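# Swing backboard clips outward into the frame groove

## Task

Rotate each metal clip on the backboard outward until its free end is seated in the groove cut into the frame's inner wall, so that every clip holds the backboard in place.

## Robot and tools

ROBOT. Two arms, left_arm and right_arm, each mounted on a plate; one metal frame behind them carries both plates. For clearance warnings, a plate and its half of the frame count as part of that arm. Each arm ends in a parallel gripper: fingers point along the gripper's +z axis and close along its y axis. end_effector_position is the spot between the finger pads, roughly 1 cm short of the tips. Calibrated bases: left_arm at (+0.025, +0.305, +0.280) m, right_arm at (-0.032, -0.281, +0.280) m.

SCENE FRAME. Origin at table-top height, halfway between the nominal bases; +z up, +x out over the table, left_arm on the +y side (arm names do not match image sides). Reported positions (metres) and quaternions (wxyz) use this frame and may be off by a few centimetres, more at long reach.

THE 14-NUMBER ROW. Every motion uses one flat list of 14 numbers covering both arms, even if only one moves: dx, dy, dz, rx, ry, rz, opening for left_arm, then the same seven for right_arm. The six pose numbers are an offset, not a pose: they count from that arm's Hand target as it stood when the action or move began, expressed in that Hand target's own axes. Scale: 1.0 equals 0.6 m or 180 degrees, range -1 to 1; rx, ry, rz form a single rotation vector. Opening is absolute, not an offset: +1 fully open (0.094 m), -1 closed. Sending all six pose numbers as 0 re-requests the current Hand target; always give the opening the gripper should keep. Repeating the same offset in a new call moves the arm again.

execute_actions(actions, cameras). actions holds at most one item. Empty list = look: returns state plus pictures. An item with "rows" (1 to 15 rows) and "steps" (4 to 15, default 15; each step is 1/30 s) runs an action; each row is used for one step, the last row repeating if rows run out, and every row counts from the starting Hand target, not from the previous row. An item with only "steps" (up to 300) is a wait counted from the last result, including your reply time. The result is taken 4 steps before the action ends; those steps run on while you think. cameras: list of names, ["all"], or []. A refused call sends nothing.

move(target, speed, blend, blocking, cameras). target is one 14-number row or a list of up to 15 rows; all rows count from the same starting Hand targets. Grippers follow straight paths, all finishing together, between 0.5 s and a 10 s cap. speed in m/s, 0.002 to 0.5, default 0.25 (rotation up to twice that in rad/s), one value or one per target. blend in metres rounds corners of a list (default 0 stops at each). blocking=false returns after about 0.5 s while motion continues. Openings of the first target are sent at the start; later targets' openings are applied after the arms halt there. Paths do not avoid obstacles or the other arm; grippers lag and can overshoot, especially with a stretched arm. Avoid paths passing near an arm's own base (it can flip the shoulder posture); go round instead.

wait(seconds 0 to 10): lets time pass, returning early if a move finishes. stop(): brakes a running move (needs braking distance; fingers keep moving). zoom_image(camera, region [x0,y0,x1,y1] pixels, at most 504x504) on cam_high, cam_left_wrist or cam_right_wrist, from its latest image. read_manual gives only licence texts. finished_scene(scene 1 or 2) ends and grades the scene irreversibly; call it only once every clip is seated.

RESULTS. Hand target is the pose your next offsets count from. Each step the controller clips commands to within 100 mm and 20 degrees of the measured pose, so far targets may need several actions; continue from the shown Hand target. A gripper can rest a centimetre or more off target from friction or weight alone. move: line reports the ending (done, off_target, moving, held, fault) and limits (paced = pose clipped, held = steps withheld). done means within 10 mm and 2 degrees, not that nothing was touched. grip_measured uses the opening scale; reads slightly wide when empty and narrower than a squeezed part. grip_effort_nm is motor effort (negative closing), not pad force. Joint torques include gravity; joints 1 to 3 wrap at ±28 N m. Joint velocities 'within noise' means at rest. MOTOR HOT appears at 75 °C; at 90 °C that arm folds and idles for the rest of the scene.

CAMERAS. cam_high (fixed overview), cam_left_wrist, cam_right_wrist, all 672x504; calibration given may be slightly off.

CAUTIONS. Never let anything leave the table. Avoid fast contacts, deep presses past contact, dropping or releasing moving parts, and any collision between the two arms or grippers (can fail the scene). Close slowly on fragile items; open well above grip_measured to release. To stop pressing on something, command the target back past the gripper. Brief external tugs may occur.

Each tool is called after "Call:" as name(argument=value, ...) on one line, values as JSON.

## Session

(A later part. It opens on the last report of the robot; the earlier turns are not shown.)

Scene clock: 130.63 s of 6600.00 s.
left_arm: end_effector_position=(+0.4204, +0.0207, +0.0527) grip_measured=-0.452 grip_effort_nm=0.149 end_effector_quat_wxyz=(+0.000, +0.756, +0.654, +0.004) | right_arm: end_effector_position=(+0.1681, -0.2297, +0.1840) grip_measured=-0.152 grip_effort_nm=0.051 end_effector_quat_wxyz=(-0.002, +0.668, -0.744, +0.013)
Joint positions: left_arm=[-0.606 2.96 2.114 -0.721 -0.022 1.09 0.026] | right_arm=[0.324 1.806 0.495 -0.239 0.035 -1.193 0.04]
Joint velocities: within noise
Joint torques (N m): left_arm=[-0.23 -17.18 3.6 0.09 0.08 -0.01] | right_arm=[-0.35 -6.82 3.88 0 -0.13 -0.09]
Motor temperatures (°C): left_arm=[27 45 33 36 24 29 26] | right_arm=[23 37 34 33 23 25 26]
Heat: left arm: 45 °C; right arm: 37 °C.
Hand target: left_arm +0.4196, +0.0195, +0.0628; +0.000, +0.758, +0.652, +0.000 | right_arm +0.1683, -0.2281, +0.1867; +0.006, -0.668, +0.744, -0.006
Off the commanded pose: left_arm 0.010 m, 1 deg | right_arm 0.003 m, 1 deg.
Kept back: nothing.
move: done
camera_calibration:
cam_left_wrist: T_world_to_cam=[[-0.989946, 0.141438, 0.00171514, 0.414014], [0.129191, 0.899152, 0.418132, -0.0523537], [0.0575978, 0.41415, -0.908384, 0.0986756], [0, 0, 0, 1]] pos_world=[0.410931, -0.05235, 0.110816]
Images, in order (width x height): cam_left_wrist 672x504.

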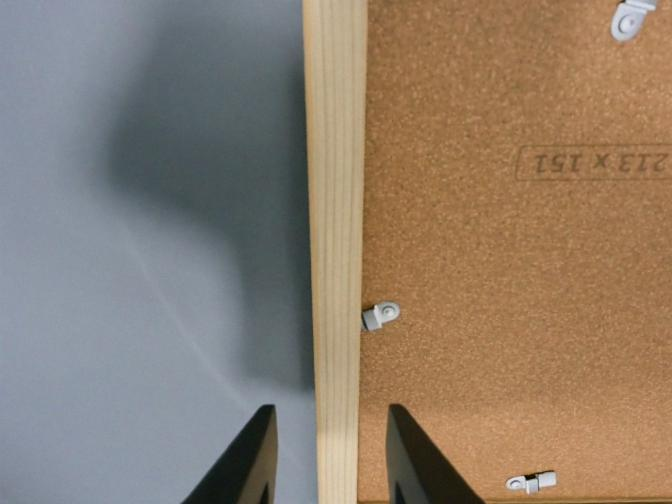

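Call:
move(target=[-0.018,-0.018,0,0,0,-0.503,-0.55,0,0,0,0,0,0,-0.15], speed=0.4, cameras=["cam_left_wrist"])

Scene clock: 133.67 s of 6600.00 s.
left_arm: end_effector_position=(+0.4015, +0.0190, +0.0481) grip_measured=-0.547 grip_effort_nm=-0.110 end_effector_quat_wxyz=(-0.014, +0.072, +0.997, +0.010) | right_arm: end_effector_position=(+0.1681, -0.2297, +0.1840) grip_measured=-0.152 grip_effort_nm=0.051 end_effector_quat_wxyz=(-0.002, +0.668, -0.744, +0.013)
Joint positions: left_arm=[-0.63 2.952 2.072 -0.723 -0.016 -0.507 0.021] | right_arm=[0.324 1.806 0.495 -0.239 0.035 -1.193 0.04]
Joint velocities: within noise
Joint torques (N m): left_arm=[-0.75 -18.02 3.44 0.24 0.02 -0.11] | right_arm=[-0.29 -6.78 3.63 -0.01 -0.13 -0.06]
Motor temperatures (°C): left_arm=[27 46 33 36 24 29 26] | right_arm=[23 37 34 33 23 25 26]
Heat: left arm: 46 °C; right arm: 37 °C.
Hand target: left_arm +0.4074, +0.0105, +0.0629; +0.000, +0.070, +0.998, +0.000 | right_arm +0.1683, -0.2281, +0.1867; +0.006, -0.668, +0.744, -0.006
Off the commanded pose: left_arm 0.018 m, 2 deg | right_arm 0.003 m, 1 deg.
Kept back: nothing.
move: off_target (left_arm)
camera_calibration:
cam_left_wrist: T_world_to_cam=[[-0.140407, -0.990033, -0.0109772, 0.0766326], [-0.8908, 0.121479, 0.437857, 0.376836], [-0.432159, 0.0712564, -0.898978, 0.299], [0, 0, 0, 1]] pos_world=[0.475661, 0.00878558, 0.104635]
Images, in order (width x height): cam_left_wrist 672x504.

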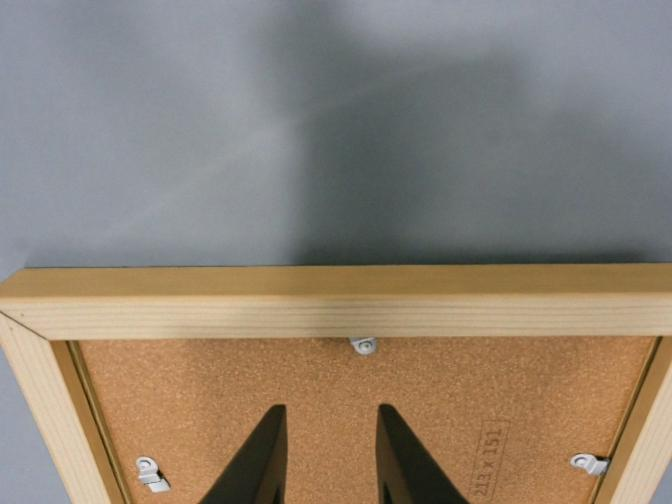

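Call:
move(target=[-0.010,-0.010,0.03,0,0,0,-0.6,0,0,0,0,0,0,-0.15], speed=0.08, cameras=["cam_left_wrist"])

Scene clock: 134.90 s of 6600.00 s.
left_arm: end_effector_position=(+0.4141, +0.0064, +0.0486) grip_measured=-0.597 grip_effort_nm=-0.110 end_effector_quat_wxyz=(+0.003, +0.070, +0.998, -0.001) | right_arm: end_effector_position=(+0.1681, -0.2297, +0.1840) grip_measured=-0.152 grip_effort_nm=0.056 end_effector_quat_wxyz=(-0.002, +0.668, -0.744, +0.013)
Joint positions: left_arm=[-0.635 2.984 2.146 -0.725 -0.016 -0.514 0.019] | right_arm=[0.324 1.806 0.495 -0.239 0.035 -1.193 0.04]
Joint velocities: within noise
Joint torques (N m): left_arm=[-0.68 -13.04 6.53 0.11 0.01 -0.11] | right_arm=[-0.43 -6.67 3.82 -0.03 -0.14 -0.08]
Motor temperatures (°C): left_arm=[27 46 33 35 24 28 26] | right_arm=[23 37 34 33 23 25 26]
Heat: left arm: 46 °C; right arm: 37 °C.
Hand target: left_arm +0.4124, +0.0038, +0.0447; +0.000, +0.070, +0.998, +0.000 | right_arm +0.1683, -0.2281, +0.1867; +0.006, -0.668, +0.744, -0.006
Off the commanded pose: left_arm 0.005 m, 0 deg | right_arm 0.003 m, 1 deg.
Kept back: nothing.
move: done
camera_calibration:
cam_left_wrist: T_world_to_cam=[[-0.137557, -0.990455, 0.00882684, 0.0637227], [-0.904763, 0.129272, 0.405824, 0.396766], [-0.403092, 0.0478376, -0.913908, 0.294592], [0, 0, 0, 1]] pos_world=[0.486492, -0.00226899, 0.107651]
Images, in order (width x height): cam_left_wrist 672x504.

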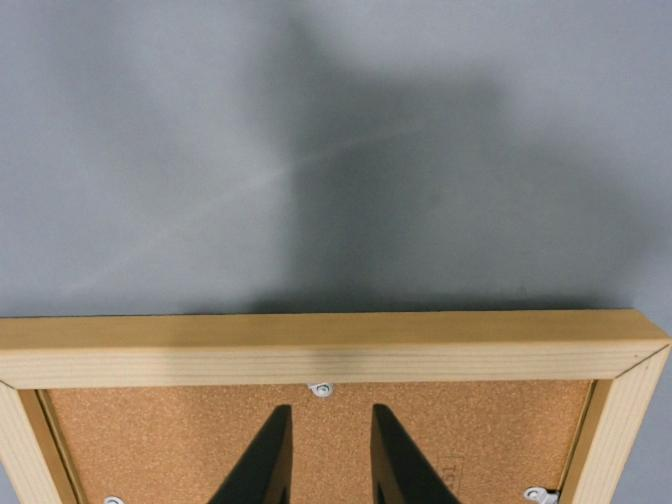

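Call:
move(target=[0.0258,0.0142,0.022,0,0,0,-0.6,0,0,0,0,0,0,-0.15], speed=0.08, cameras=["cam_left_wrist"])

Scene clock: 136.30 s of 6600.00 s.
left_arm: end_effector_position=(+0.3974, +0.0188, +0.0284) grip_measured=-0.597 grip_effort_nm=-0.105 end_effector_quat_wxyz=(-0.006, +0.070, +0.997, +0.005) | right_arm: end_effector_position=(+0.1681, -0.2297, +0.1840) grip_measured=-0.152 grip_effort_nm=0.051 end_effector_quat_wxyz=(-0.002, +0.668, -0.744, +0.013)
Joint positions: left_arm=[-0.635 2.984 2.045 -0.646 -0.016 -0.514 0.019] | right_arm=[0.324 1.806 0.495 -0.239 0.035 -1.193 0.04]
Joint velocities: within noise
Joint torques (N m): left_arm=[-0.7 -15.31 3.49 0.29 0.01 -0.11] | right_arm=[-0.42 -6.5 3.67 0.03 -0.13 -0.06]
Motor temperatures (°C): left_arm=[27 46 33 35 24 28 26] | right_arm=[23 37 34 33 23 25 26]
Heat: left arm: 46 °C; right arm: 37 °C.
Hand target: left_arm +0.3983, +0.0144, +0.0315; +0.000, +0.070, +0.998, +0.000 | right_arm +0.1683, -0.2281, +0.1867; +0.006, -0.668, +0.744, -0.006
Off the commanded pose: left_arm 0.006 m, 1 deg | right_arm 0.003 m, 1 deg.
Kept back: nothing.
move: done
camera_calibration:
cam_left_wrist: T_world_to_cam=[[-0.13742, -0.990511, -0.00210789, 0.0742229], [-0.897498, 0.123614, 0.42334, 0.384951], [-0.419062, 0.060067, -0.905969, 0.274697], [0, 0, 0, 1]] pos_world=[0.470807, 0.0094329, 0.0860583]
Images, in order (width x height): cam_left_wrist 672x504.

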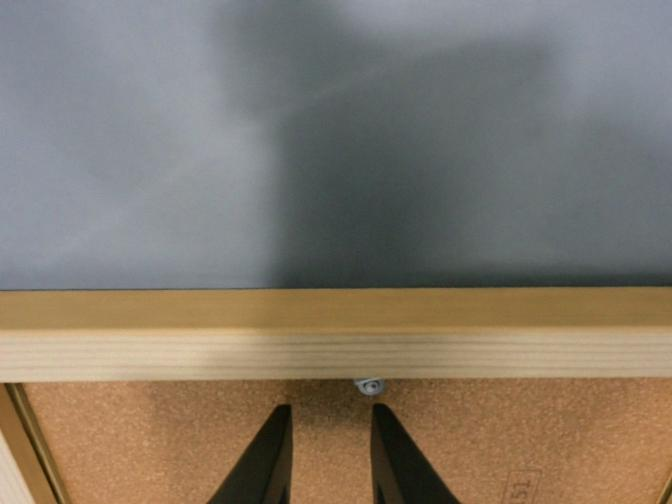

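Call:
move(target=[-0.006,-0.0095,0.004,0,0,0,-0.6,0,0,0,0,0,0,-0.15], speed=0.08, cameras=["cam_left_wrist"])

Scene clock: 137.40 s of 6600.00 s.
left_arm: end_effector_position=(+0.4033, +0.0100, +0.0333) grip_measured=-0.597 grip_effort_nm=-0.110 end_effector_quat_wxyz=(+0.004, +0.071, +0.997, -0.002) | right_arm: end_effector_position=(+0.1681, -0.2297, +0.1840) grip_measured=-0.152 grip_effort_nm=0.051 end_effector_quat_wxyz=(-0.002, +0.668, -0.744, +0.013)
Joint positions: left_arm=[-0.642 2.984 2.071 -0.647 -0.016 -0.52 0.019] | right_arm=[0.324 1.806 0.495 -0.239 0.035 -1.193 0.04]
Joint velocities: within noise
Joint torques (N m): left_arm=[-0.65 -12.81 6 0.11 0.01 -0.11] | right_arm=[-0.5 -6.69 3.54 0.01 -0.15 -0.05]
Motor temperatures (°C): left_arm=[27 46 33 35 24 28 26] | right_arm=[23 37 34 33 23 25 26]
Heat: left arm: 46 °C; right arm: 37 °C.
Hand target: left_arm +0.4010, +0.0083, +0.0291; +0.000, +0.070, +0.998, +0.000 | right_arm +0.1683, -0.2281, +0.1867; +0.006, -0.668, +0.744, -0.006
Off the commanded pose: left_arm 0.005 m, 1 deg | right_arm 0.003 m, 1 deg.
Kept back: nothing.
move: done
camera_calibration:
cam_left_wrist: T_world_to_cam=[[-0.138301, -0.990341, 0.00988232, 0.0662686], [-0.905299, 0.130458, 0.404246, 0.39293], [-0.40163, 0.0469609, -0.914597, 0.275541], [0, 0, 0, 1]] pos_world=[0.47555, 0.00142786, 0.0925133]
Images, in order (width x height): cam_left_wrist 672x504.

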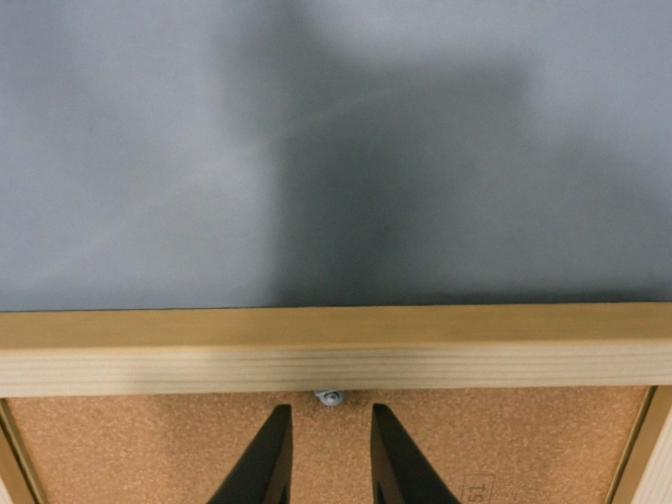

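Call:
move(target=[0.004,0.003,0.020,0,0,0,-0.6,0,0,0,0,0,0,-0.15], speed=0.08, cameras=["cam_left_wrist"])

Scene clock: 138.33 s of 6600.00 s.
left_arm: end_effector_position=(+0.4000, +0.0125, +0.0256) grip_measured=-0.598 grip_effort_nm=-0.110 end_effector_quat_wxyz=(+0.000, +0.071, +0.997, +0.001) | right_arm: end_effector_position=(+0.1681, -0.2297, +0.1840) grip_measured=-0.152 grip_effort_nm=0.051 end_effector_quat_wxyz=(-0.002, +0.668, -0.744, +0.013)
Joint positions: left_arm=[-0.642 3.003 2.075 -0.643 -0.016 -0.521 0.019] | right_arm=[0.324 1.806 0.495 -0.239 0.035 -1.193 0.04]
Joint velocities: within noise
Joint torques (N m): left_arm=[-0.55 -12.03 5.87 0.27 0.02 -0.1] | right_arm=[-0.54 -6.75 3.67 0.02 -0.11 -0.07]
Motor temperatures (°C): left_arm=[27 45 33 35 24 28 26] | right_arm=[23 37 34 33 23 25 26]
Heat: left arm: 45 °C; right arm: 37 °C.
Hand target: left_arm +0.3990, +0.0103, +0.0172; +0.000, +0.070, +0.998, +0.000 | right_arm +0.1683, -0.2281, +0.1867; +0.006, -0.668, +0.744, -0.006
Off the commanded pose: left_arm 0.009 m, 0 deg | right_arm 0.003 m, 1 deg.
Kept back: nothing.
move: done
camera_calibration:
cam_left_wrist: T_world_to_cam=[[-0.138003, -0.99042, 0.0047355, 0.0683371], [-0.902013, 0.127656, 0.412403, 0.391228], [-0.409057, 0.0526414, -0.910989, 0.269827], [0, 0, 0, 1]] pos_world=[0.472698, 0.00353571, 0.0841419]
Images, in order (width x height): cam_left_wrist 672x504.

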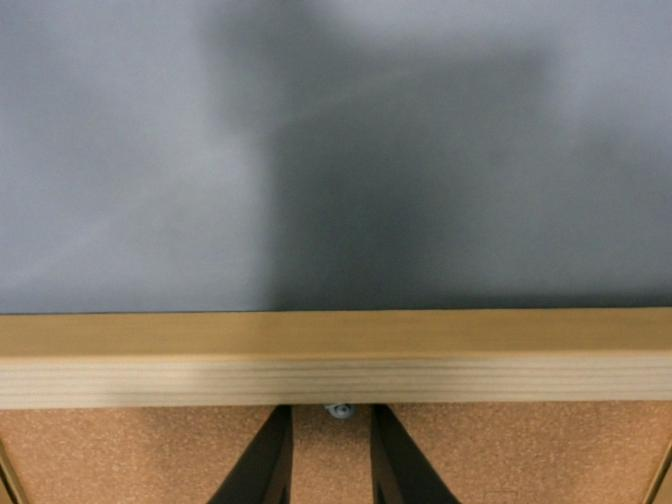

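Call:
move(target=[[0,0,0,0,0,0,-0.8,0,0,0,0,0,0,-0.15],[0,0,0,0,0,0,-0.92,0,0,0,0,0,0,-0.15],[0,0,0,0,0,0,-0.97,0,0,0,0,0,0,-0.15]], speed=0.06, cameras=["cam_left_wrist"])

Scene clock: 141.67 s of 6600.00 s.
left_arm: end_effector_position=(+0.4000, +0.0111, +0.0260) grip_measured=-0.965 grip_effort_nm=-0.227 end_effector_quat_wxyz=(-0.001, +0.070, +0.998, -0.002) | right_arm: end_effector_position=(+0.1681, -0.2297, +0.1840) grip_measured=-0.152 grip_effort_nm=0.051 end_effector_quat_wxyz=(-0.002, +0.668, -0.744, +0.013)
Joint positions: left_arm=[-0.642 3.003 2.077 -0.644 -0.01 -0.521 0.002] | right_arm=[0.324 1.806 0.495 -0.239 0.035 -1.193 0.04]
Joint velocities: within noise
Joint torques (N m): left_arm=[-0.55 -12.03 5.67 0.28 -0.06 -0.1] | right_arm=[-0.54 -6.63 3.77 -0.01 -0.13 -0.07]
Motor temperatures (°C): left_arm=[27 46 33 35 24 28 26] | right_arm=[23 37 34 33 23 25 26]
Heat: left arm: 46 °C; right arm: 37 °C.
Hand target: left_arm +0.3990, +0.0103, +0.0172; +0.000, +0.070, +0.998, +0.000 | right_arm +0.1683, -0.2281, +0.1867; +0.006, -0.668, +0.744, -0.006
Off the commanded pose: left_arm 0.009 m, 0 deg | right_arm 0.003 m, 1 deg.
Kept back: nothing.
move: done
camera_calibration:
cam_left_wrist: T_world_to_cam=[[-0.137578, -0.99043, 0.010974, 0.0666456], [-0.901137, 0.129758, 0.41366, 0.390811], [-0.411125, 0.0470214, -0.910365, 0.271178], [0, 0, 0, 1]] pos_world=[0.472831, 0.0025459, 0.0844773]
Images, in order (width x height): cam_left_wrist 672x504.

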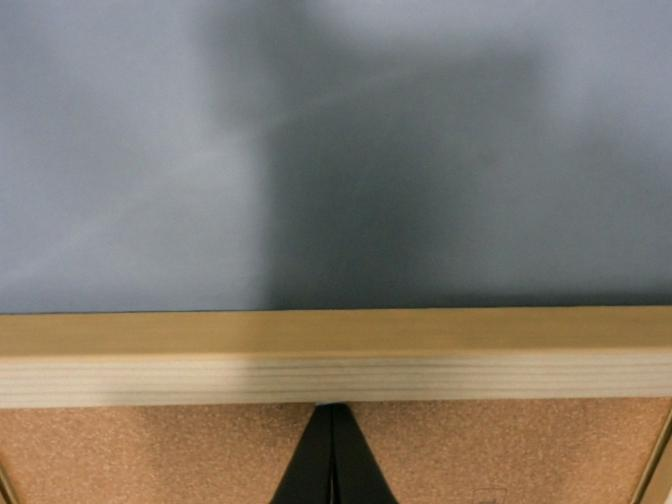

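Call:
move(target=[[0,0,0,0,0,0,-0.6,0,0,0,0,0,0,-0.15],[0.02,0,-0.06,0,0,0,-0.6,0,0,0,0,0,0,-0.15]], speed=0.1, cameras=["cam_left_wrist"])

Call:
zoom_image(camera="cam_left_wrist", region=[240, 290, 440, 440])

Scene clock: 143.50 s of 6600.00 s.
left_arm: end_effector_position=(+0.3820, +0.0171, +0.0425) grip_measured=-0.603 grip_effort_nm=0.164 end_effector_quat_wxyz=(-0.012, +0.071, +0.997, +0.005) | right_arm: end_effector_position=(+0.1681, -0.2297, +0.1840) grip_measured=-0.152 grip_effort_nm=0.056 end_effector_quat_wxyz=(-0.002, +0.668, -0.744, +0.013)
Joint positions: left_arm=[-0.656 2.909 1.942 -0.628 -0.008 -0.533 0.019] | right_arm=[0.324 1.806 0.495 -0.239 0.035 -1.193 0.04]
Joint velocities: within noise
Joint torques (N m): left_arm=[-0.58 -16.8 3.22 0.24 -0.07 -0.1] | right_arm=[-0.44 -6.69 3.63 -0.01 -0.12 -0.05]
Motor temperatures (°C): left_arm=[27 46 33 35 24 28 26] | right_arm=[23 37 34 33 23 25 26]
Heat: left arm: 46 °C; right arm: 37 °C.
Hand target: left_arm +0.3871, +0.0119, +0.0532; +0.000, +0.070, +0.998, +0.000 | right_arm +0.1683, -0.2281, +0.1867; +0.006, -0.668, +0.744, -0.006
Off the commanded pose: left_arm 0.013 m, 2 deg | right_arm 0.003 m, 1 deg.
Kept back: nothing.
move: off_target (left_arm)
camera_calibration:
cam_left_wrist: T_world_to_cam=[[-0.139314, -0.990248, -0.000876354, 0.0710323], [-0.891948, 0.1251, 0.434487, 0.362755], [-0.43014, 0.0613118, -0.900678, 0.285108], [0, 0, 0, 1]] pos_world=[0.456091, 0.00747833, 0.0992407]
Images, in order (width x height): cam_left_wrist 672x504.

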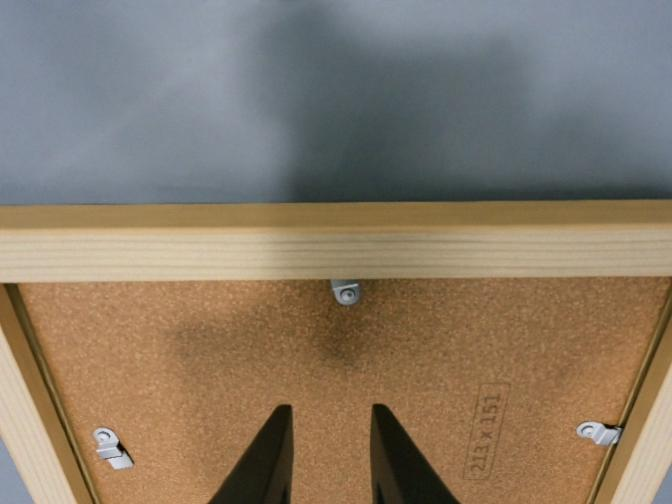

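Scaled by 2.520 from the camera's 672x504 image, which has a finer 960x720 frame.

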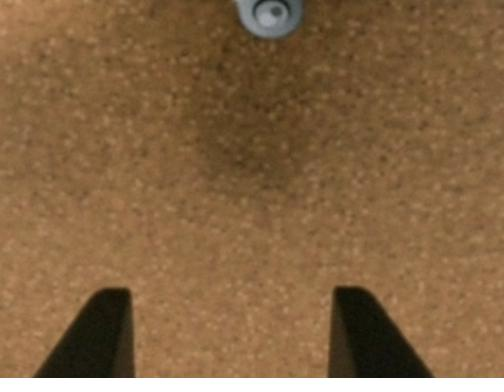

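Call:
zoom_image(camera="cam_left_wrist", region=[300, 250, 390, 320])

Scaled by 5.600 from the camera's 672x504 image, which has a finer 960x720 frame.

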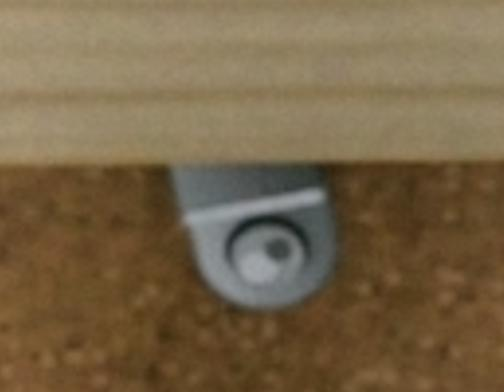

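Call:
move(target=[0.065,0.135,-0.005,0,0,0,0.02,0,0,0,0,0,0,-0.15], speed=0.15, cameras=["cam_left_wrist"])

Scene clock: 145.20 s of 6600.00 s.
left_arm: end_effector_position=(+0.3516, +0.1025, +0.0463) grip_measured=+0.017 grip_effort_nm=0.159 end_effector_quat_wxyz=(-0.016, +0.065, +0.998, +0.007) | right_arm: end_effector_position=(+0.1681, -0.2297, +0.1840) grip_measured=-0.152 grip_effort_nm=0.051 end_effector_quat_wxyz=(-0.002, +0.668, -0.744, +0.013)
Joint positions: left_arm=[-0.533 2.707 1.455 -0.351 -0.01 -0.423 0.048] | right_arm=[0.324 1.806 0.495 -0.239 0.035 -1.193 0.04]
Joint velocities: within noise
Joint torques (N m): left_arm=[-0.35 -15.02 2.24 0.27 -0.04 0.04] | right_arm=[-0.49 -6.63 3.75 -0.04 -0.09 -0.04]
Motor temperatures (°C): left_arm=[27 47 32 35 24 28 26] | right_arm=[23 37 34 33 23 25 26]
Heat: left arm: 47 °C; right arm: 37 °C.
Hand target: left_arm +0.3598, +0.0975, +0.0562; +0.000, +0.070, +0.998, +0.000 | right_arm +0.1683, -0.2281, +0.1867; +0.006, -0.668, +0.744, -0.006
Off the commanded pose: left_arm 0.014 m, 2 deg | right_arm 0.003 m, 1 deg.
Kept back: nothing.
move: off_target (left_arm)
camera_calibration:
cam_left_wrist: T_world_to_cam=[[-0.126612, -0.991943, -0.00426169, 0.147282], [-0.890123, 0.111717, 0.441815, 0.323665], [-0.437779, 0.0597325, -0.897096, 0.272904], [0, 0, 0, 1]] pos_world=[0.426221, 0.0936347, 0.102449]
Images, in order (width x height): cam_left_wrist 672x504.

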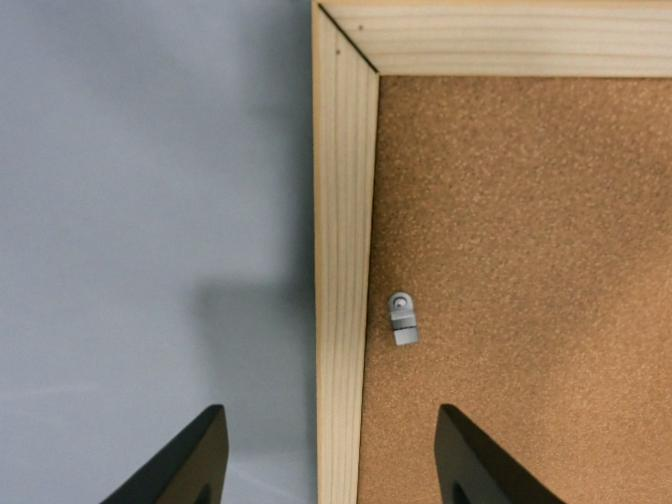

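Call:
move(target=[-0.005,0,0.030,0,0,0,0.02,0,0,0,0,0,0,-0.15], speed=0.08, cameras=["cam_left_wrist"])

Scene clock: 146.17 s of 6600.00 s.
left_arm: end_effector_position=(+0.3575, +0.0988, +0.0431) grip_measured=+0.017 grip_effort_nm=0.159 end_effector_quat_wxyz=(-0.006, +0.067, +0.998, +0.002) | right_arm: end_effector_position=(+0.1681, -0.2297, +0.1840) grip_measured=-0.152 grip_effort_nm=0.051 end_effector_quat_wxyz=(-0.002, +0.668, -0.744, +0.013)
Joint positions: left_arm=[-0.533 2.72 1.469 -0.33 -0.01 -0.419 0.048] | right_arm=[0.324 1.806 0.495 -0.239 0.035 -1.193 0.04]
Joint velocities: within noise
Joint torques (N m): left_arm=[-0.06 -10.52 4.45 0.31 -0.04 0.02] | right_arm=[-0.49 -6.61 3.73 0.01 -0.1 -0.06]
Motor temperatures (°C): left_arm=[27 46 32 35 24 28 26] | right_arm=[23 37 34 33 23 25 26]
Heat: left arm: 46 °C; right arm: 37 °C.
Hand target: left_arm +0.3627, +0.0972, +0.0382; +0.000, +0.070, +0.998, +0.000 | right_arm +0.1683, -0.2281, +0.1867; +0.006, -0.668, +0.744, -0.006
Off the commanded pose: left_arm 0.007 m, 1 deg | right_arm 0.003 m, 1 deg.
Kept back: nothing.
move: done
camera_calibration:
cam_left_wrist: T_world_to_cam=[[-0.130483, -0.991438, 0.00493785, 0.145276], [-0.8978, 0.12027, 0.423662, 0.333453], [-0.420629, 0.0508477, -0.905807, 0.26797], [0, 0, 0, 1]] pos_world=[0.431047, 0.0903024, 0.10074]
Images, in order (width x height): cam_left_wrist 672x504.

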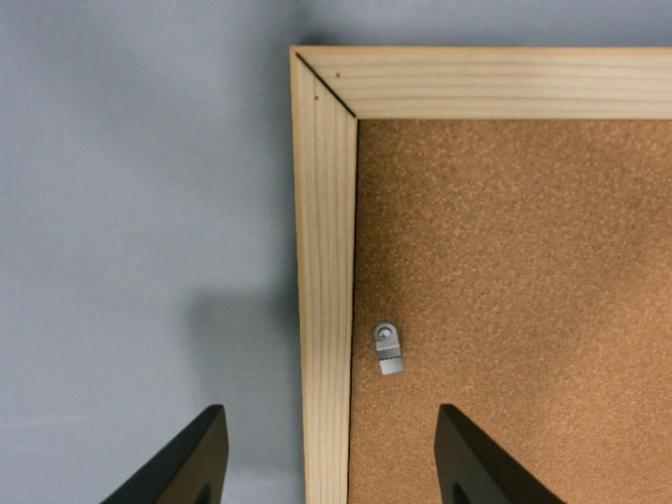

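Call:
move(target=[0,0.003,0.020,0,0,0,0.02,0,0,0,0,0,0,-0.15], speed=0.06, cameras=["cam_left_wrist"])

Scene clock: 147.10 s of 6600.00 s.
left_arm: end_effector_position=(+0.3557, +0.0997, +0.0306) grip_measured=+0.017 grip_effort_nm=0.159 end_effector_quat_wxyz=(-0.008, +0.069, +0.998, +0.003) | right_arm: end_effector_position=(+0.1681, -0.2297, +0.1840) grip_measured=-0.152 grip_effort_nm=0.056 end_effector_quat_wxyz=(-0.002, +0.668, -0.744, +0.013)
Joint positions: left_arm=[-0.533 2.759 1.484 -0.311 -0.01 -0.415 0.048] | right_arm=[0.324 1.806 0.495 -0.239 0.035 -1.193 0.04]
Joint velocities: within noise
Joint torques (N m): left_arm=[0.32 -10.63 4.4 0.31 -0.04 0.02] | right_arm=[-0.38 -6.57 3.77 0 -0.11 -0.05]
Motor temperatures (°C): left_arm=[27 46 32 35 24 28 26] | right_arm=[23 37 34 33 23 25 26]
Heat: left arm: 46 °C; right arm: 37 °C.
Hand target: left_arm +0.3629, +0.0990, +0.0261; +0.000, +0.070, +0.998, +0.000 | right_arm +0.1683, -0.2281, +0.1867; +0.006, -0.668, +0.744, -0.006
Off the commanded pose: left_arm 0.009 m, 1 deg | right_arm 0.003 m, 1 deg.
Kept back: nothing.
move: done
camera_calibration:
cam_left_wrist: T_world_to_cam=[[-0.135061, -0.990832, 0.00329505, 0.147648], [-0.895707, 0.123515, 0.427145, 0.335801], [-0.423636, 0.0547394, -0.904177, 0.256464], [0, 0, 0, 1]] pos_world=[0.429368, 0.0907793, 0.0879666]
Images, in order (width x height): cam_left_wrist 672x504.

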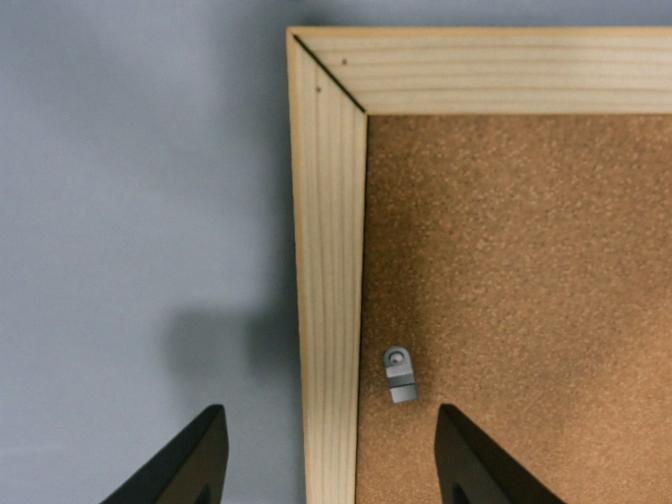

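Call:
move(target=[-0.008,0,0.015,0,0,0,0.02,0,0,0,0,0,0,-0.15], speed=0.06, cameras=["cam_left_wrist"])

Scene clock: 148.07 s of 6600.00 s.
left_arm: end_effector_position=(+0.3644, +0.0971, +0.0233) grip_measured=+0.017 grip_effort_nm=0.159 end_effector_quat_wxyz=(-0.002, +0.069, +0.998, -0.001) | right_arm: end_effector_position=(+0.1681, -0.2297, +0.1840) grip_measured=-0.152 grip_effort_nm=0.056 end_effector_quat_wxyz=(-0.002, +0.668, -0.744, +0.013)
Joint positions: left_arm=[-0.527 2.793 1.53 -0.308 -0.01 -0.409 0.048] | right_arm=[0.324 1.806 0.495 -0.239 0.035 -1.193 0.04]
Joint velocities: within noise
Joint torques (N m): left_arm=[0.23 -10.5 4.31 0.28 -0.05 0.01] | right_arm=[-0.49 -6.67 3.66 0.02 -0.1 -0.08]
Motor temperatures (°C): left_arm=[27 46 32 35 24 28 26] | right_arm=[23 37 34 33 23 25 26]
Heat: left arm: 46 °C; right arm: 37 °C.
Hand target: left_arm +0.3678, +0.0983, +0.0172; +0.000, +0.070, +0.998, +0.000 | right_arm +0.1683, -0.2281, +0.1867; +0.006, -0.668, +0.744, -0.006
Off the commanded pose: left_arm 0.007 m, 0 deg | right_arm 0.003 m, 1 deg.
Kept back: nothing.
move: done
camera_calibration:
cam_left_wrist: T_world_to_cam=[[-0.134198, -0.990918, 0.00853088, 0.145827], [-0.900456, 0.125532, 0.416439, 0.348786], [-0.413728, 0.0482035, -0.909124, 0.25087], [0, 0, 0, 1]] pos_world=[0.437428, 0.088626, 0.0815796]
Images, in order (width x height): cam_left_wrist 672x504.

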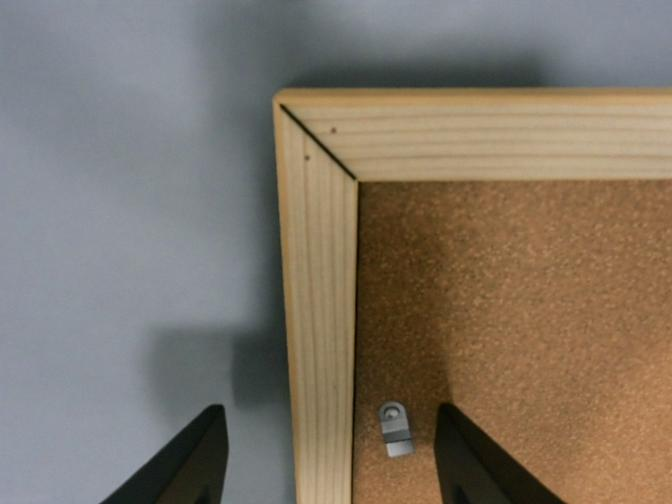

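Call:
move(target=[0.005,0,-0.004,0,0,0,0.02,0,0,0,0,0,0,-0.15], speed=0.06, cameras=["cam_left_wrist"])

Scene clock: 149.00 s of 6600.00 s.
left_arm: end_effector_position=(+0.3645, +0.0971, +0.0233) grip_measured=+0.017 grip_effort_nm=0.154 end_effector_quat_wxyz=(-0.002, +0.069, +0.998, -0.001) | right_arm: end_effector_position=(+0.1681, -0.2297, +0.1840) grip_measured=-0.152 grip_effort_nm=0.051 end_effector_quat_wxyz=(-0.002, +0.668, -0.744, +0.013)
Joint positions: left_arm=[-0.527 2.793 1.53 -0.308 -0.01 -0.409 0.048] | right_arm=[0.324 1.806 0.495 -0.239 0.035 -1.193 0.04]
Joint velocities: within noise
Joint torques (N m): left_arm=[-0.01 -11.62 2.84 0.33 -0.05 0] | right_arm=[-0.58 -6.65 3.66 0 -0.12 -0.07]
Motor temperatures (°C): left_arm=[27 46 32 35 24 28 26] | right_arm=[23 37 34 33 23 25 25]
Heat: left arm: 46 °C; right arm: 37 °C.
Hand target: left_arm +0.3648, +0.0987, +0.0196; +0.000, +0.070, +0.998, +0.000 | right_arm +0.1683, -0.2281, +0.1867; +0.006, -0.668, +0.744, -0.006
Off the commanded pose: left_arm 0.004 m, 0 deg | right_arm 0.003 m, 1 deg.
Kept back: nothing.
move: done
camera_calibration:
cam_left_wrist: T_world_to_cam=[[-0.134573, -0.990866, 0.00868543, 0.145917], [-0.900544, 0.125954, 0.41612, 0.348864], [-0.413413, 0.0481771, -0.909268, 0.250797], [0, 0, 0, 1]] pos_world=[0.437486, 0.0885608, 0.0816047]
Images, in order (width x height): cam_left_wrist 672x504.

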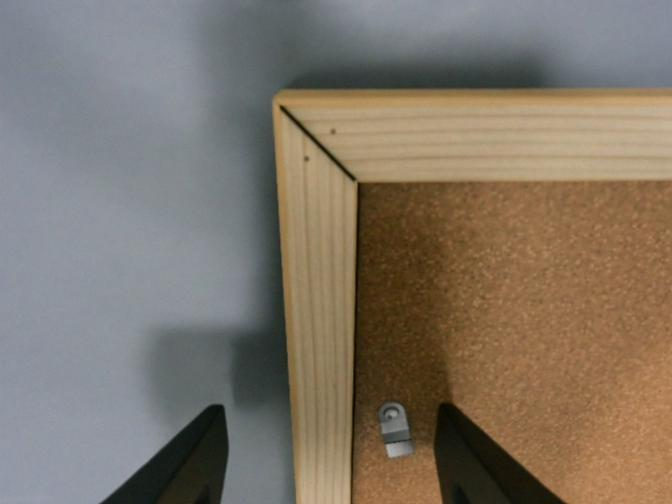

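Call:
move(target=[0.006,0.001,0.0,0,0,0,0.02,0,0,0,0,0,0,-0.15], speed=0.06, cameras=["cam_left_wrist"])

Scene clock: 149.93 s of 6600.00 s.
left_arm: end_effector_position=(+0.3650, +0.0967, +0.0227) grip_measured=+0.017 grip_effort_nm=0.154 end_effector_quat_wxyz=(+0.001, +0.069, +0.998, -0.002) | right_arm: end_effector_position=(+0.1681, -0.2297, +0.1840) grip_measured=-0.152 grip_effort_nm=0.046 end_effector_quat_wxyz=(-0.002, +0.668, -0.744, +0.013)
Joint positions: left_arm=[-0.527 2.793 1.525 -0.297 -0.01 -0.409 0.048] | right_arm=[0.324 1.806 0.495 -0.239 0.035 -1.193 0.04]
Joint velocities: within noise
Joint torques (N m): left_arm=[-0.2 -12.22 1.73 0.35 -0.04 -0.03] | right_arm=[-0.66 -6.79 3.77 0.01 -0.12 -0.08]
Motor temperatures (°C): left_arm=[27 45 32 35 24 28 26] | right_arm=[23 37 34 33 23 25 25]
Heat: left arm: 45 °C; right arm: 37 °C.
Hand target: left_arm +0.3614, +0.0998, +0.0196; +0.000, +0.070, +0.998, +0.000 | right_arm +0.1683, -0.2281, +0.1867; +0.006, -0.668, +0.744, -0.006
Off the commanded pose: left_arm 0.006 m, 0 deg | right_arm 0.003 m, 1 deg.
Kept back: nothing.
move: done
camera_calibration:
cam_left_wrist: T_world_to_cam=[[-0.134542, -0.990844, 0.0112814, 0.145593], [-0.902845, 0.127269, 0.410699, 0.350465], [-0.408374, 0.0450711, -0.911701, 0.249004], [0, 0, 0, 1]] pos_world=[0.437691, 0.0884335, 0.0814392]
Images, in order (width x height): cam_left_wrist 672x504.

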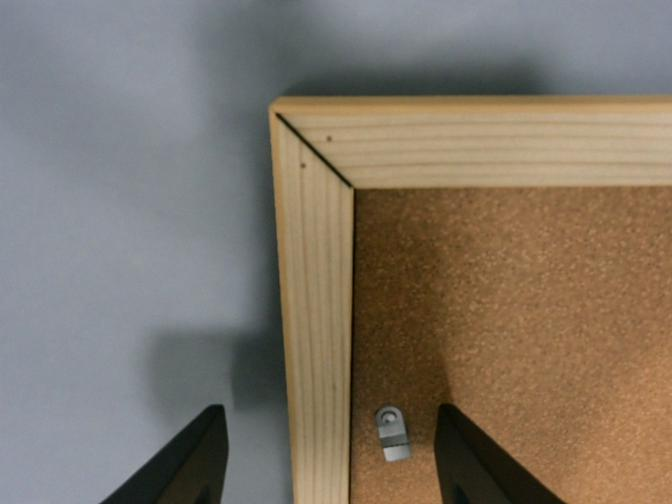

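Call:
move(target=[0.005,0.001,-0.003,0,0,0,0.02,0,0,0,0,0,0,-0.15], speed=0.06, cameras=["cam_left_wrist"])

Scene clock: 150.87 s of 6600.00 s.
left_arm: end_effector_position=(+0.3644, +0.0970, +0.0224) grip_measured=+0.017 grip_effort_nm=0.159 end_effector_quat_wxyz=(+0.005, +0.069, +0.998, -0.005) | right_arm: end_effector_position=(+0.1681, -0.2297, +0.1840) grip_measured=-0.152 grip_effort_nm=0.056 end_effector_quat_wxyz=(-0.002, +0.668, -0.744, +0.013)
Joint positions: left_arm=[-0.527 2.788 1.508 -0.274 -0.01 -0.409 0.048] | right_arm=[0.324 1.806 0.495 -0.239 0.035 -1.193 0.04]
Joint velocities: within noise
Joint torques (N m): left_arm=[-0.31 -12.71 1.57 0.25 -0.04 -0.05] | right_arm=[-0.53 -6.75 3.78 0.01 -0.13 -0.1]
Motor temperatures (°C): left_arm=[27 45 32 35 24 28 26] | right_arm=[23 37 34 32 23 25 25]
Heat: left arm: 45 °C; right arm: 37 °C.
Hand target: left_arm +0.3583, +0.1008, +0.0214; +0.000, +0.070, +0.998, +0.000 | right_arm +0.1683, -0.2281, +0.1867; +0.006, -0.668, +0.744, -0.006
Off the commanded pose: left_arm 0.007 m, 1 deg | right_arm 0.003 m, 1 deg.
Kept back: nothing.
move: done
camera_calibration:
cam_left_wrist: T_world_to_cam=[[-0.134524, -0.990785, 0.0157539, 0.145666], [-0.906357, 0.129456, 0.402191, 0.351329], [-0.400525, 0.0398259, -0.91542, 0.246159], [0, 0, 0, 1]] pos_world=[0.436618, 0.0890386, 0.081743]
Images, in order (width x height): cam_left_wrist 672x504.

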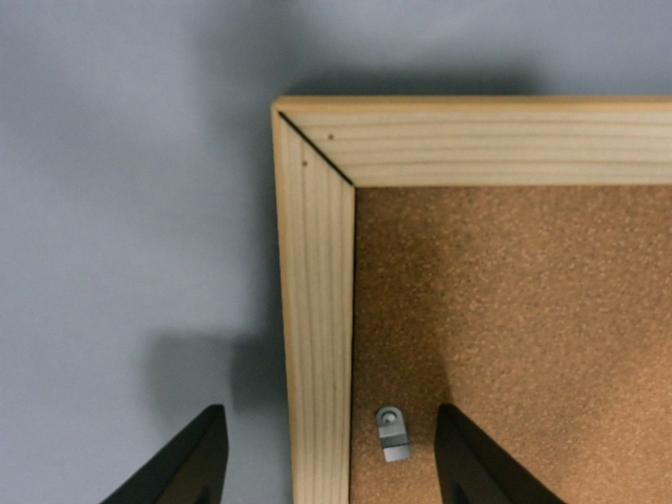

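Call:
move(target=[[0.002,0.002,-0.025,0,0,0,0.02,0,0,0,0,0,0,-0.15],[-0.002,0.002,-0.005,0,0,0,0.02,0,0,0,0,0,0,-0.15]], speed=0.06, cameras=["cam_left_wrist"])

Scene clock: 151.83 s of 6600.00 s.
left_arm: end_effector_position=(+0.3529, +0.1041, +0.0236) grip_measured=+0.018 grip_effort_nm=0.154 end_effector_quat_wxyz=(-0.006, +0.069, +0.998, +0.001) | right_arm: end_effector_position=(+0.1681, -0.2297, +0.1840) grip_measured=-0.152 grip_effort_nm=0.051 end_effector_quat_wxyz=(-0.002, +0.668, -0.744, +0.013)
Joint positions: left_arm=[-0.527 2.771 1.465 -0.275 -0.01 -0.409 0.048] | right_arm=[0.324 1.806 0.495 -0.239 0.035 -1.193 0.04]
Joint velocities: within noise
Joint torques (N m): left_arm=[-0.02 -11.75 4.22 0.17 -0.05 -0.01] | right_arm=[-0.34 -6.6 3.73 -0.01 -0.11 -0.07]
Motor temperatures (°C): left_arm=[27 45 32 35 24 28 26] | right_arm=[23 37 34 32 23 25 25]
Heat: left arm: 45 °C; right arm: 37 °C.
Hand target: left_arm +0.3597, +0.1018, +0.0243; +0.000, +0.070, +0.998, +0.000 | right_arm +0.1683, -0.2281, +0.1867; +0.006, -0.668, +0.744, -0.006
Off the commanded pose: left_arm 0.007 m, 1 deg | right_arm 0.003 m, 1 deg.
Kept back: nothing.
move: done
camera_calibration:
cam_left_wrist: T_world_to_cam=[[-0.134636, -0.990881, 0.00537036, 0.151369], [-0.897161, 0.124199, 0.423882, 0.33624], [-0.420683, 0.0522516, -0.905702, 0.248001], [0, 0, 0, 1]] pos_world=[0.426371, 0.0952693, 0.081276]
Images, in order (width x height): cam_left_wrist 672x504.

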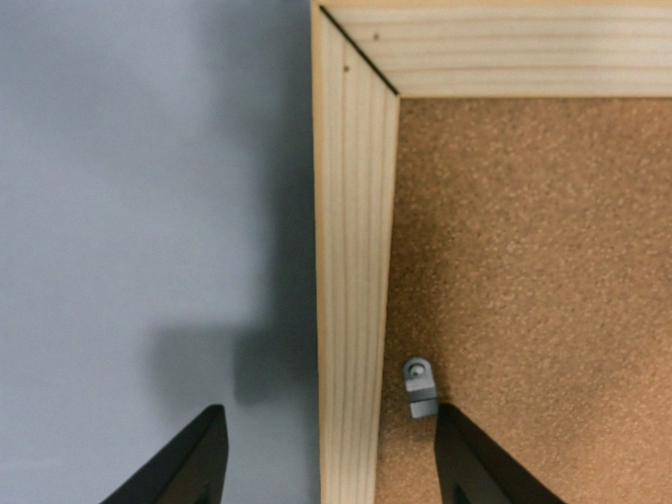

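Call:
move(target=[-0.006,-0.005,-0.002,0,0,0,0.02,0,0,0,0,0,0,-0.15], speed=0.06, cameras=["cam_left_wrist"])

Scene clock: 152.77 s of 6600.00 s.
left_arm: end_effector_position=(+0.3618, +0.0987, +0.0267) grip_measured=+0.018 grip_effort_nm=0.154 end_effector_quat_wxyz=(+0.002, +0.069, +0.998, -0.003) | right_arm: end_effector_position=(+0.1681, -0.2297, +0.1840) grip_measured=-0.152 grip_effort_nm=0.051 end_effector_quat_wxyz=(-0.002, +0.668, -0.744, +0.013)
Joint positions: left_arm=[-0.527 2.771 1.49 -0.28 -0.01 -0.409 0.048] | right_arm=[0.324 1.806 0.495 -0.239 0.035 -1.193 0.04]
Joint velocities: within noise
Joint torques (N m): left_arm=[-0.28 -11.48 4.23 0.1 -0.04 -0.04] | right_arm=[-0.44 -6.69 3.7 0.01 -0.1 -0.09]
Motor temperatures (°C): left_arm=[27 45 32 35 24 28 26] | right_arm=[23 37 34 32 23 25 25]
Heat: left arm: 45 °C; right arm: 37 °C.
Hand target: left_arm +0.3628, +0.0984, +0.0255; +0.000, +0.070, +0.998, +0.000 | right_arm +0.1683, -0.2281, +0.1867; +0.006, -0.668, +0.744, -0.006
Off the commanded pose: left_arm 0.002 m, 0 deg | right_arm 0.003 m, 1 deg.
Kept back: nothing.
move: done
camera_calibration:
cam_left_wrist: T_world_to_cam=[[-0.13453, -0.99082, 0.0133107, 0.146948], [-0.904237, 0.128246, 0.40732, 0.34623], [-0.405288, 0.0427607, -0.913189, 0.250434], [0, 0, 0, 1]] pos_world=[0.43434, 0.0904876, 0.085711]
Images, in order (width x height): cam_left_wrist 672x504.

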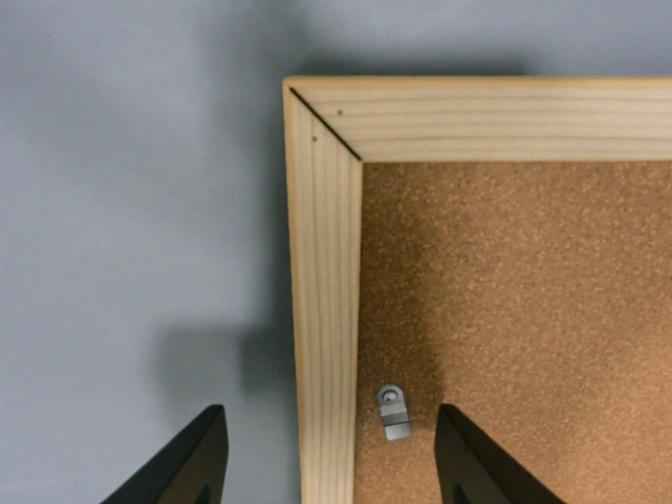

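Call:
move(target=[0.003,0.001,0.014,0,0,0,0.02,0,0,0,0,0,0,-0.15], speed=0.06, cameras=["cam_left_wrist"])

Scene clock: 153.73 s of 6600.00 s.
left_arm: end_effector_position=(+0.3600, +0.0997, +0.0231) grip_measured=+0.018 grip_effort_nm=0.159 end_effector_quat_wxyz=(-0.001, +0.069, +0.998, -0.001) | right_arm: end_effector_position=(+0.1681, -0.2297, +0.1840) grip_measured=-0.152 grip_effort_nm=0.046 end_effector_quat_wxyz=(-0.002, +0.668, -0.744, +0.013)
Joint positions: left_arm=[-0.527 2.782 1.496 -0.282 -0.01 -0.409 0.048] | right_arm=[0.324 1.806 0.495 -0.239 0.035 -1.193 0.04]
Joint velocities: within noise
Joint torques (N m): left_arm=[-0.28 -10.4 4.16 0.25 -0.05 -0.04] | right_arm=[-0.46 -6.78 3.7 0 -0.12 -0.03]
Motor temperatures (°C): left_arm=[27 45 32 35 24 28 26] | right_arm=[23 37 34 32 23 25 25]
Heat: left arm: 45 °C; right arm: 37 °C.
Hand target: left_arm +0.3612, +0.0992, +0.0172; +0.000, +0.070, +0.998, +0.000 | right_arm +0.1683, -0.2281, +0.1867; +0.006, -0.668, +0.744, -0.006
Off the commanded pose: left_arm 0.006 m, 0 deg | right_arm 0.003 m, 1 deg.
Kept back: nothing.
move: done
camera_calibration:
cam_left_wrist: T_world_to_cam=[[-0.134555, -0.990853, 0.0102566, 0.147899], [-0.901548, 0.12671, 0.413709, 0.344906], [-0.411224, 0.0464197, -0.910351, 0.248048], [0, 0, 0, 1]] pos_world=[0.432853, 0.0913285, 0.0816035]
Images, in order (width x height): cam_left_wrist 672x504.

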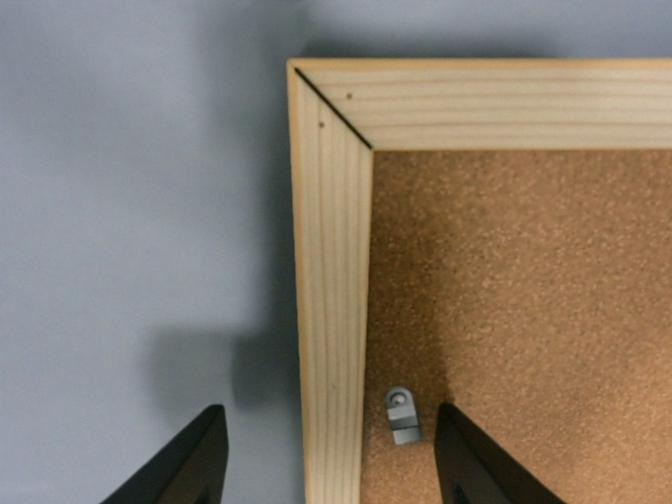

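Call:
move(target=[[0.003,0,0,0,0,0,-0.25,0,0,0,0,0,0,-0.15],[0.003,0,0,0,0,0,-0.45,0,0,0,0,0,0,-0.15]], speed=0.06, cameras=["cam_left_wrist"])

Scene clock: 156.03 s of 6600.00 s.
left_arm: end_effector_position=(+0.3600, +0.0985, +0.0231) grip_measured=-0.447 grip_effort_nm=-0.120 end_effector_quat_wxyz=(-0.001, +0.069, +0.998, -0.005) | right_arm: end_effector_position=(+0.1681, -0.2297, +0.1840) grip_measured=-0.152 grip_effort_nm=0.051 end_effector_quat_wxyz=(-0.002, +0.668, -0.744, +0.013)
Joint positions: left_arm=[-0.527 2.782 1.496 -0.279 -0.004 -0.409 0.026] | right_arm=[0.324 1.806 0.495 -0.239 0.035 -1.193 0.04]
Joint velocities: within noise
Joint torques (N m): left_arm=[-0.42 -10.66 3.47 0.29 -0.11 -0.06] | right_arm=[-0.43 -6.64 3.67 0.03 -0.14 -0.08]
Motor temperatures (°C): left_arm=[27 44 32 35 24 28 26] | right_arm=[23 37 34 32 23 25 25]
Heat: left arm: 44 °C; right arm: 37 °C.
Hand target: left_arm +0.3595, +0.0995, +0.0172; +0.000, +0.070, +0.998, +0.000 | right_arm +0.1683, -0.2281, +0.1867; +0.006, -0.668, +0.744, -0.006
Off the commanded pose: left_arm 0.006 m, 1 deg | right_arm 0.003 m, 1 deg.
Kept back: nothing.
move: done
camera_calibration:
cam_left_wrist: T_world_to_cam=[[-0.134515, -0.990773, 0.0165686, 0.14653], [-0.901265, 0.129278, 0.413532, 0.344739], [-0.411858, 0.0406935, -0.910339, 0.248918], [0, 0, 0, 1]] pos_world=[0.43293, 0.0904813, 0.081611]
Images, in order (width x height): cam_left_wrist 672x504.

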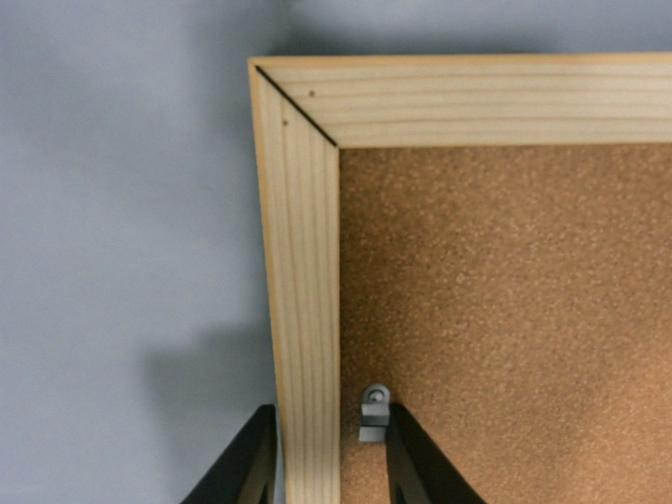

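Call:
move(target=[[0,0,0,0,0,0,-0.6,0,0,0,0,0,0,-0.15],[0,0,0,0,0,0,-0.72,0,0,0,0,0,0,-0.15]], speed=0.06, cameras=["cam_left_wrist"])

Call:
move(target=[[0,0,0,0,0,0,-0.8,0,0,0,0,0,0,-0.15],[0,0,0,0,0,0,-0.87,0,0,0,0,0,0,-0.15]], speed=0.06, cameras=["cam_left_wrist"])

Scene clock: 158.17 s of 6600.00 s.
left_arm: end_effector_position=(+0.3599, +0.0998, +0.0231) grip_measured=-0.716 grip_effort_nm=-0.188 end_effector_quat_wxyz=(-0.001, +0.069, +0.998, -0.002) | right_arm: end_effector_position=(+0.1681, -0.2297, +0.1840) grip_measured=-0.152 grip_effort_nm=0.046 end_effector_quat_wxyz=(-0.002, +0.668, -0.744, +0.013)
Joint positions: left_arm=[-0.526 2.782 1.496 -0.282 -0.009 -0.409 0.013] | right_arm=[0.324 1.806 0.495 -0.239 0.035 -1.193 0.04]
Joint velocities: within noise
Joint torques (N m): left_arm=[-0.44 -10.67 3.49 0.31 -0.06 -0.06] | right_arm=[-0.5 -6.64 3.77 -0.01 -0.11 -0.08]
Motor temperatures (°C): left_arm=[27 44 32 35 24 28 26] | right_arm=[23 37 34 32 23 25 25]
Heat: left arm: 44 °C; right arm: 37 °C.
Hand target: left_arm +0.3595, +0.0994, +0.0172; +0.000, +0.070, +0.998, +0.000 | right_arm +0.1683, -0.2281, +0.1867; +0.006, -0.668, +0.744, -0.006
Off the commanded pose: left_arm 0.006 m, 0 deg | right_arm 0.003 m, 1 deg.
Kept back: nothing.
move: done
camera_calibration:
cam_left_wrist: T_world_to_cam=[[-0.134174, -0.990899, 0.0107999, 0.147805], [-0.901295, 0.126556, 0.414307, 0.344741], [-0.411903, 0.0458551, -0.910073, 0.248307], [0, 0, 0, 1]] pos_world=[0.432824, 0.0914442, 0.0815529]
Images, in order (width x height): cam_left_wrist 672x504.

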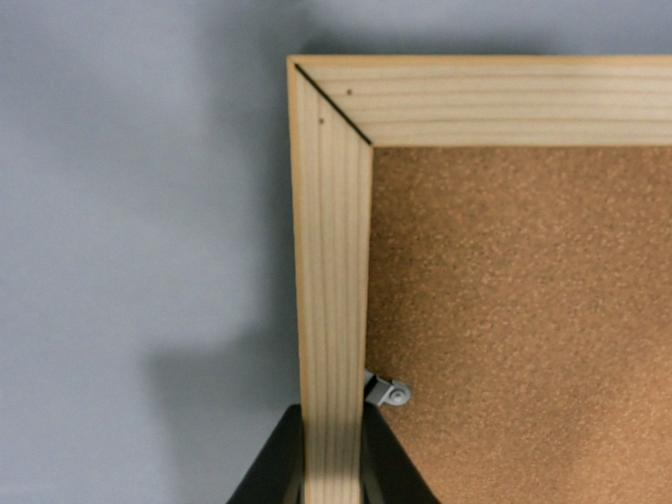

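Scene clock: 160.07 s of 6600.00 s.
left_arm: end_effector_position=(+0.3598, +0.0998, +0.0231) grip_measured=-0.782 grip_effort_nm=-1.009 end_effector_quat_wxyz=(-0.002, +0.069, +0.998, -0.002) | right_arm: end_effector_position=(+0.1681, -0.2297, +0.1840) grip_measured=-0.152 grip_effort_nm=0.051 end_effector_quat_wxyz=(-0.002, +0.668, -0.744, +0.013)
Joint positions: left_arm=[-0.526 2.782 1.496 -0.283 -0.009 -0.409 0.01] | right_arm=[0.324 1.806 0.495 -0.239 0.035 -1.193 0.04]
Joint velocities: within noise
Joint torques (N m): left_arm=[-0.47 -10.65 3.47 0.31 -0.05 -0.06] | right_arm=[-0.32 -6.8 3.81 -0.04 -0.12 -0.07]
Motor temperatures (°C): left_arm=[27 43 31 35 24 28 26] | right_arm=[23 37 34 32 23 25 25]
Heat: left arm: 43 °C; right arm: 37 °C.
Hand target: left_arm +0.3594, +0.0994, +0.0172; +0.000, +0.070, +0.998, +0.000 | right_arm +0.1683, -0.2281, +0.1867; +0.006, -0.668, +0.744, -0.006
Off the commanded pose: left_arm 0.006 m, 0 deg | right_arm 0.003 m, 1 deg.
Kept back: nothing.
move: done
camera_calibration:
cam_left_wrist: T_world_to_cam=[[-0.134175, -0.9909, 0.0106472, 0.147847], [-0.90116, 0.126479, 0.414625, 0.344614], [-0.412199, 0.0460377, -0.90993, 0.248357], [0, 0, 0, 1]] pos_world=[0.432762, 0.0914816, 0.0815277]
Images, in order (width x height): cam_left_wrist 672x504.

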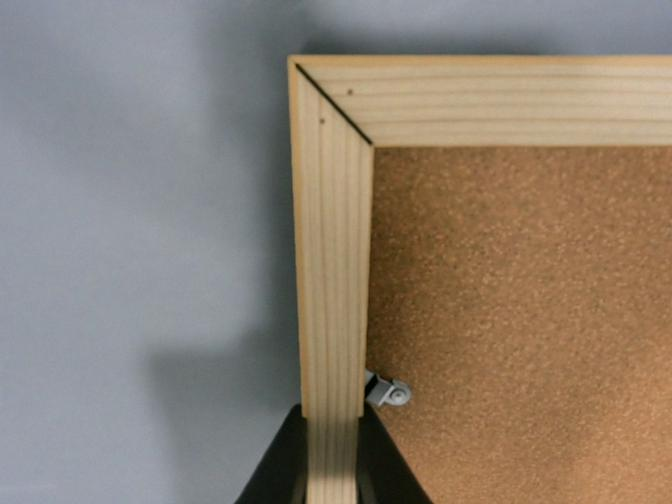

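Call:
move(target=[[0,0,0,0,0,0,-0.4,0,0,0,0,0,0,-0.15],[0,0,-0.06,0,0,0,0.02,0,0,0,0,0,0,-0.15],[0.1685,-0.004,-0.06,0,0,0,0.02,0,0,0,0,0,0,-0.15]], speed=0.15, cameras=["cam_left_wrist"])

Scene clock: 163.70 s of 6600.00 s.
left_arm: end_effector_position=(+0.2519, +0.1172, +0.0468) grip_measured=+0.017 grip_effort_nm=0.154 end_effector_quat_wxyz=(-0.014, +0.073, +0.997, +0.009) | right_arm: end_effector_position=(+0.1681, -0.2297, +0.1840) grip_measured=-0.152 grip_effort_nm=0.051 end_effector_quat_wxyz=(-0.002, +0.668, -0.744, +0.013)
Joint positions: left_arm=[-0.67 2.574 1.005 -0.034 -0.013 -0.544 0.048] | right_arm=[0.324 1.806 0.495 -0.239 0.035 -1.193 0.04]
Joint velocities: within noise
Joint torques (N m): left_arm=[-0.27 -12.05 1.06 0.27 -0.01 -0.11] | right_arm=[-0.53 -6.64 3.69 0.04 -0.11 -0.06]
Motor temperatures (°C): left_arm=[27 44 31 35 24 28 26] | right_arm=[23 37 34 32 23 25 25]
Heat: left arm: 44 °C; right arm: 37 °C.
Hand target: left_arm +0.2590, +0.1112, +0.0531; +0.000, +0.070, +0.998, +0.000 | right_arm +0.1683, -0.2281, +0.1867; +0.006, -0.668, +0.744, -0.006
Off the commanded pose: left_arm 0.011 m, 2 deg | right_arm 0.003 m, 1 deg.
Kept back: nothing.
move: off_target (left_arm)
camera_calibration:
cam_left_wrist: T_world_to_cam=[[-0.142985, -0.989679, -0.00955946, 0.15336], [-0.890517, 0.124432, 0.437603, 0.231836], [-0.431897, 0.0710837, -0.899117, 0.226085], [0, 0, 0, 1]] pos_world=[0.326027, 0.106859, 0.103291]
Images, in order (width x height): cam_left_wrist 672x504.

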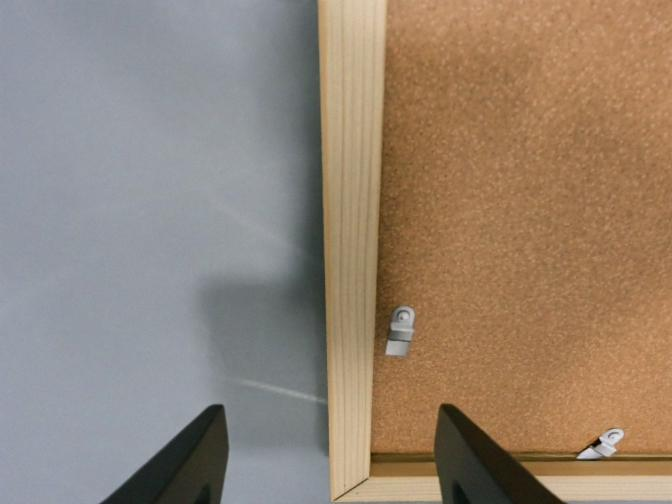

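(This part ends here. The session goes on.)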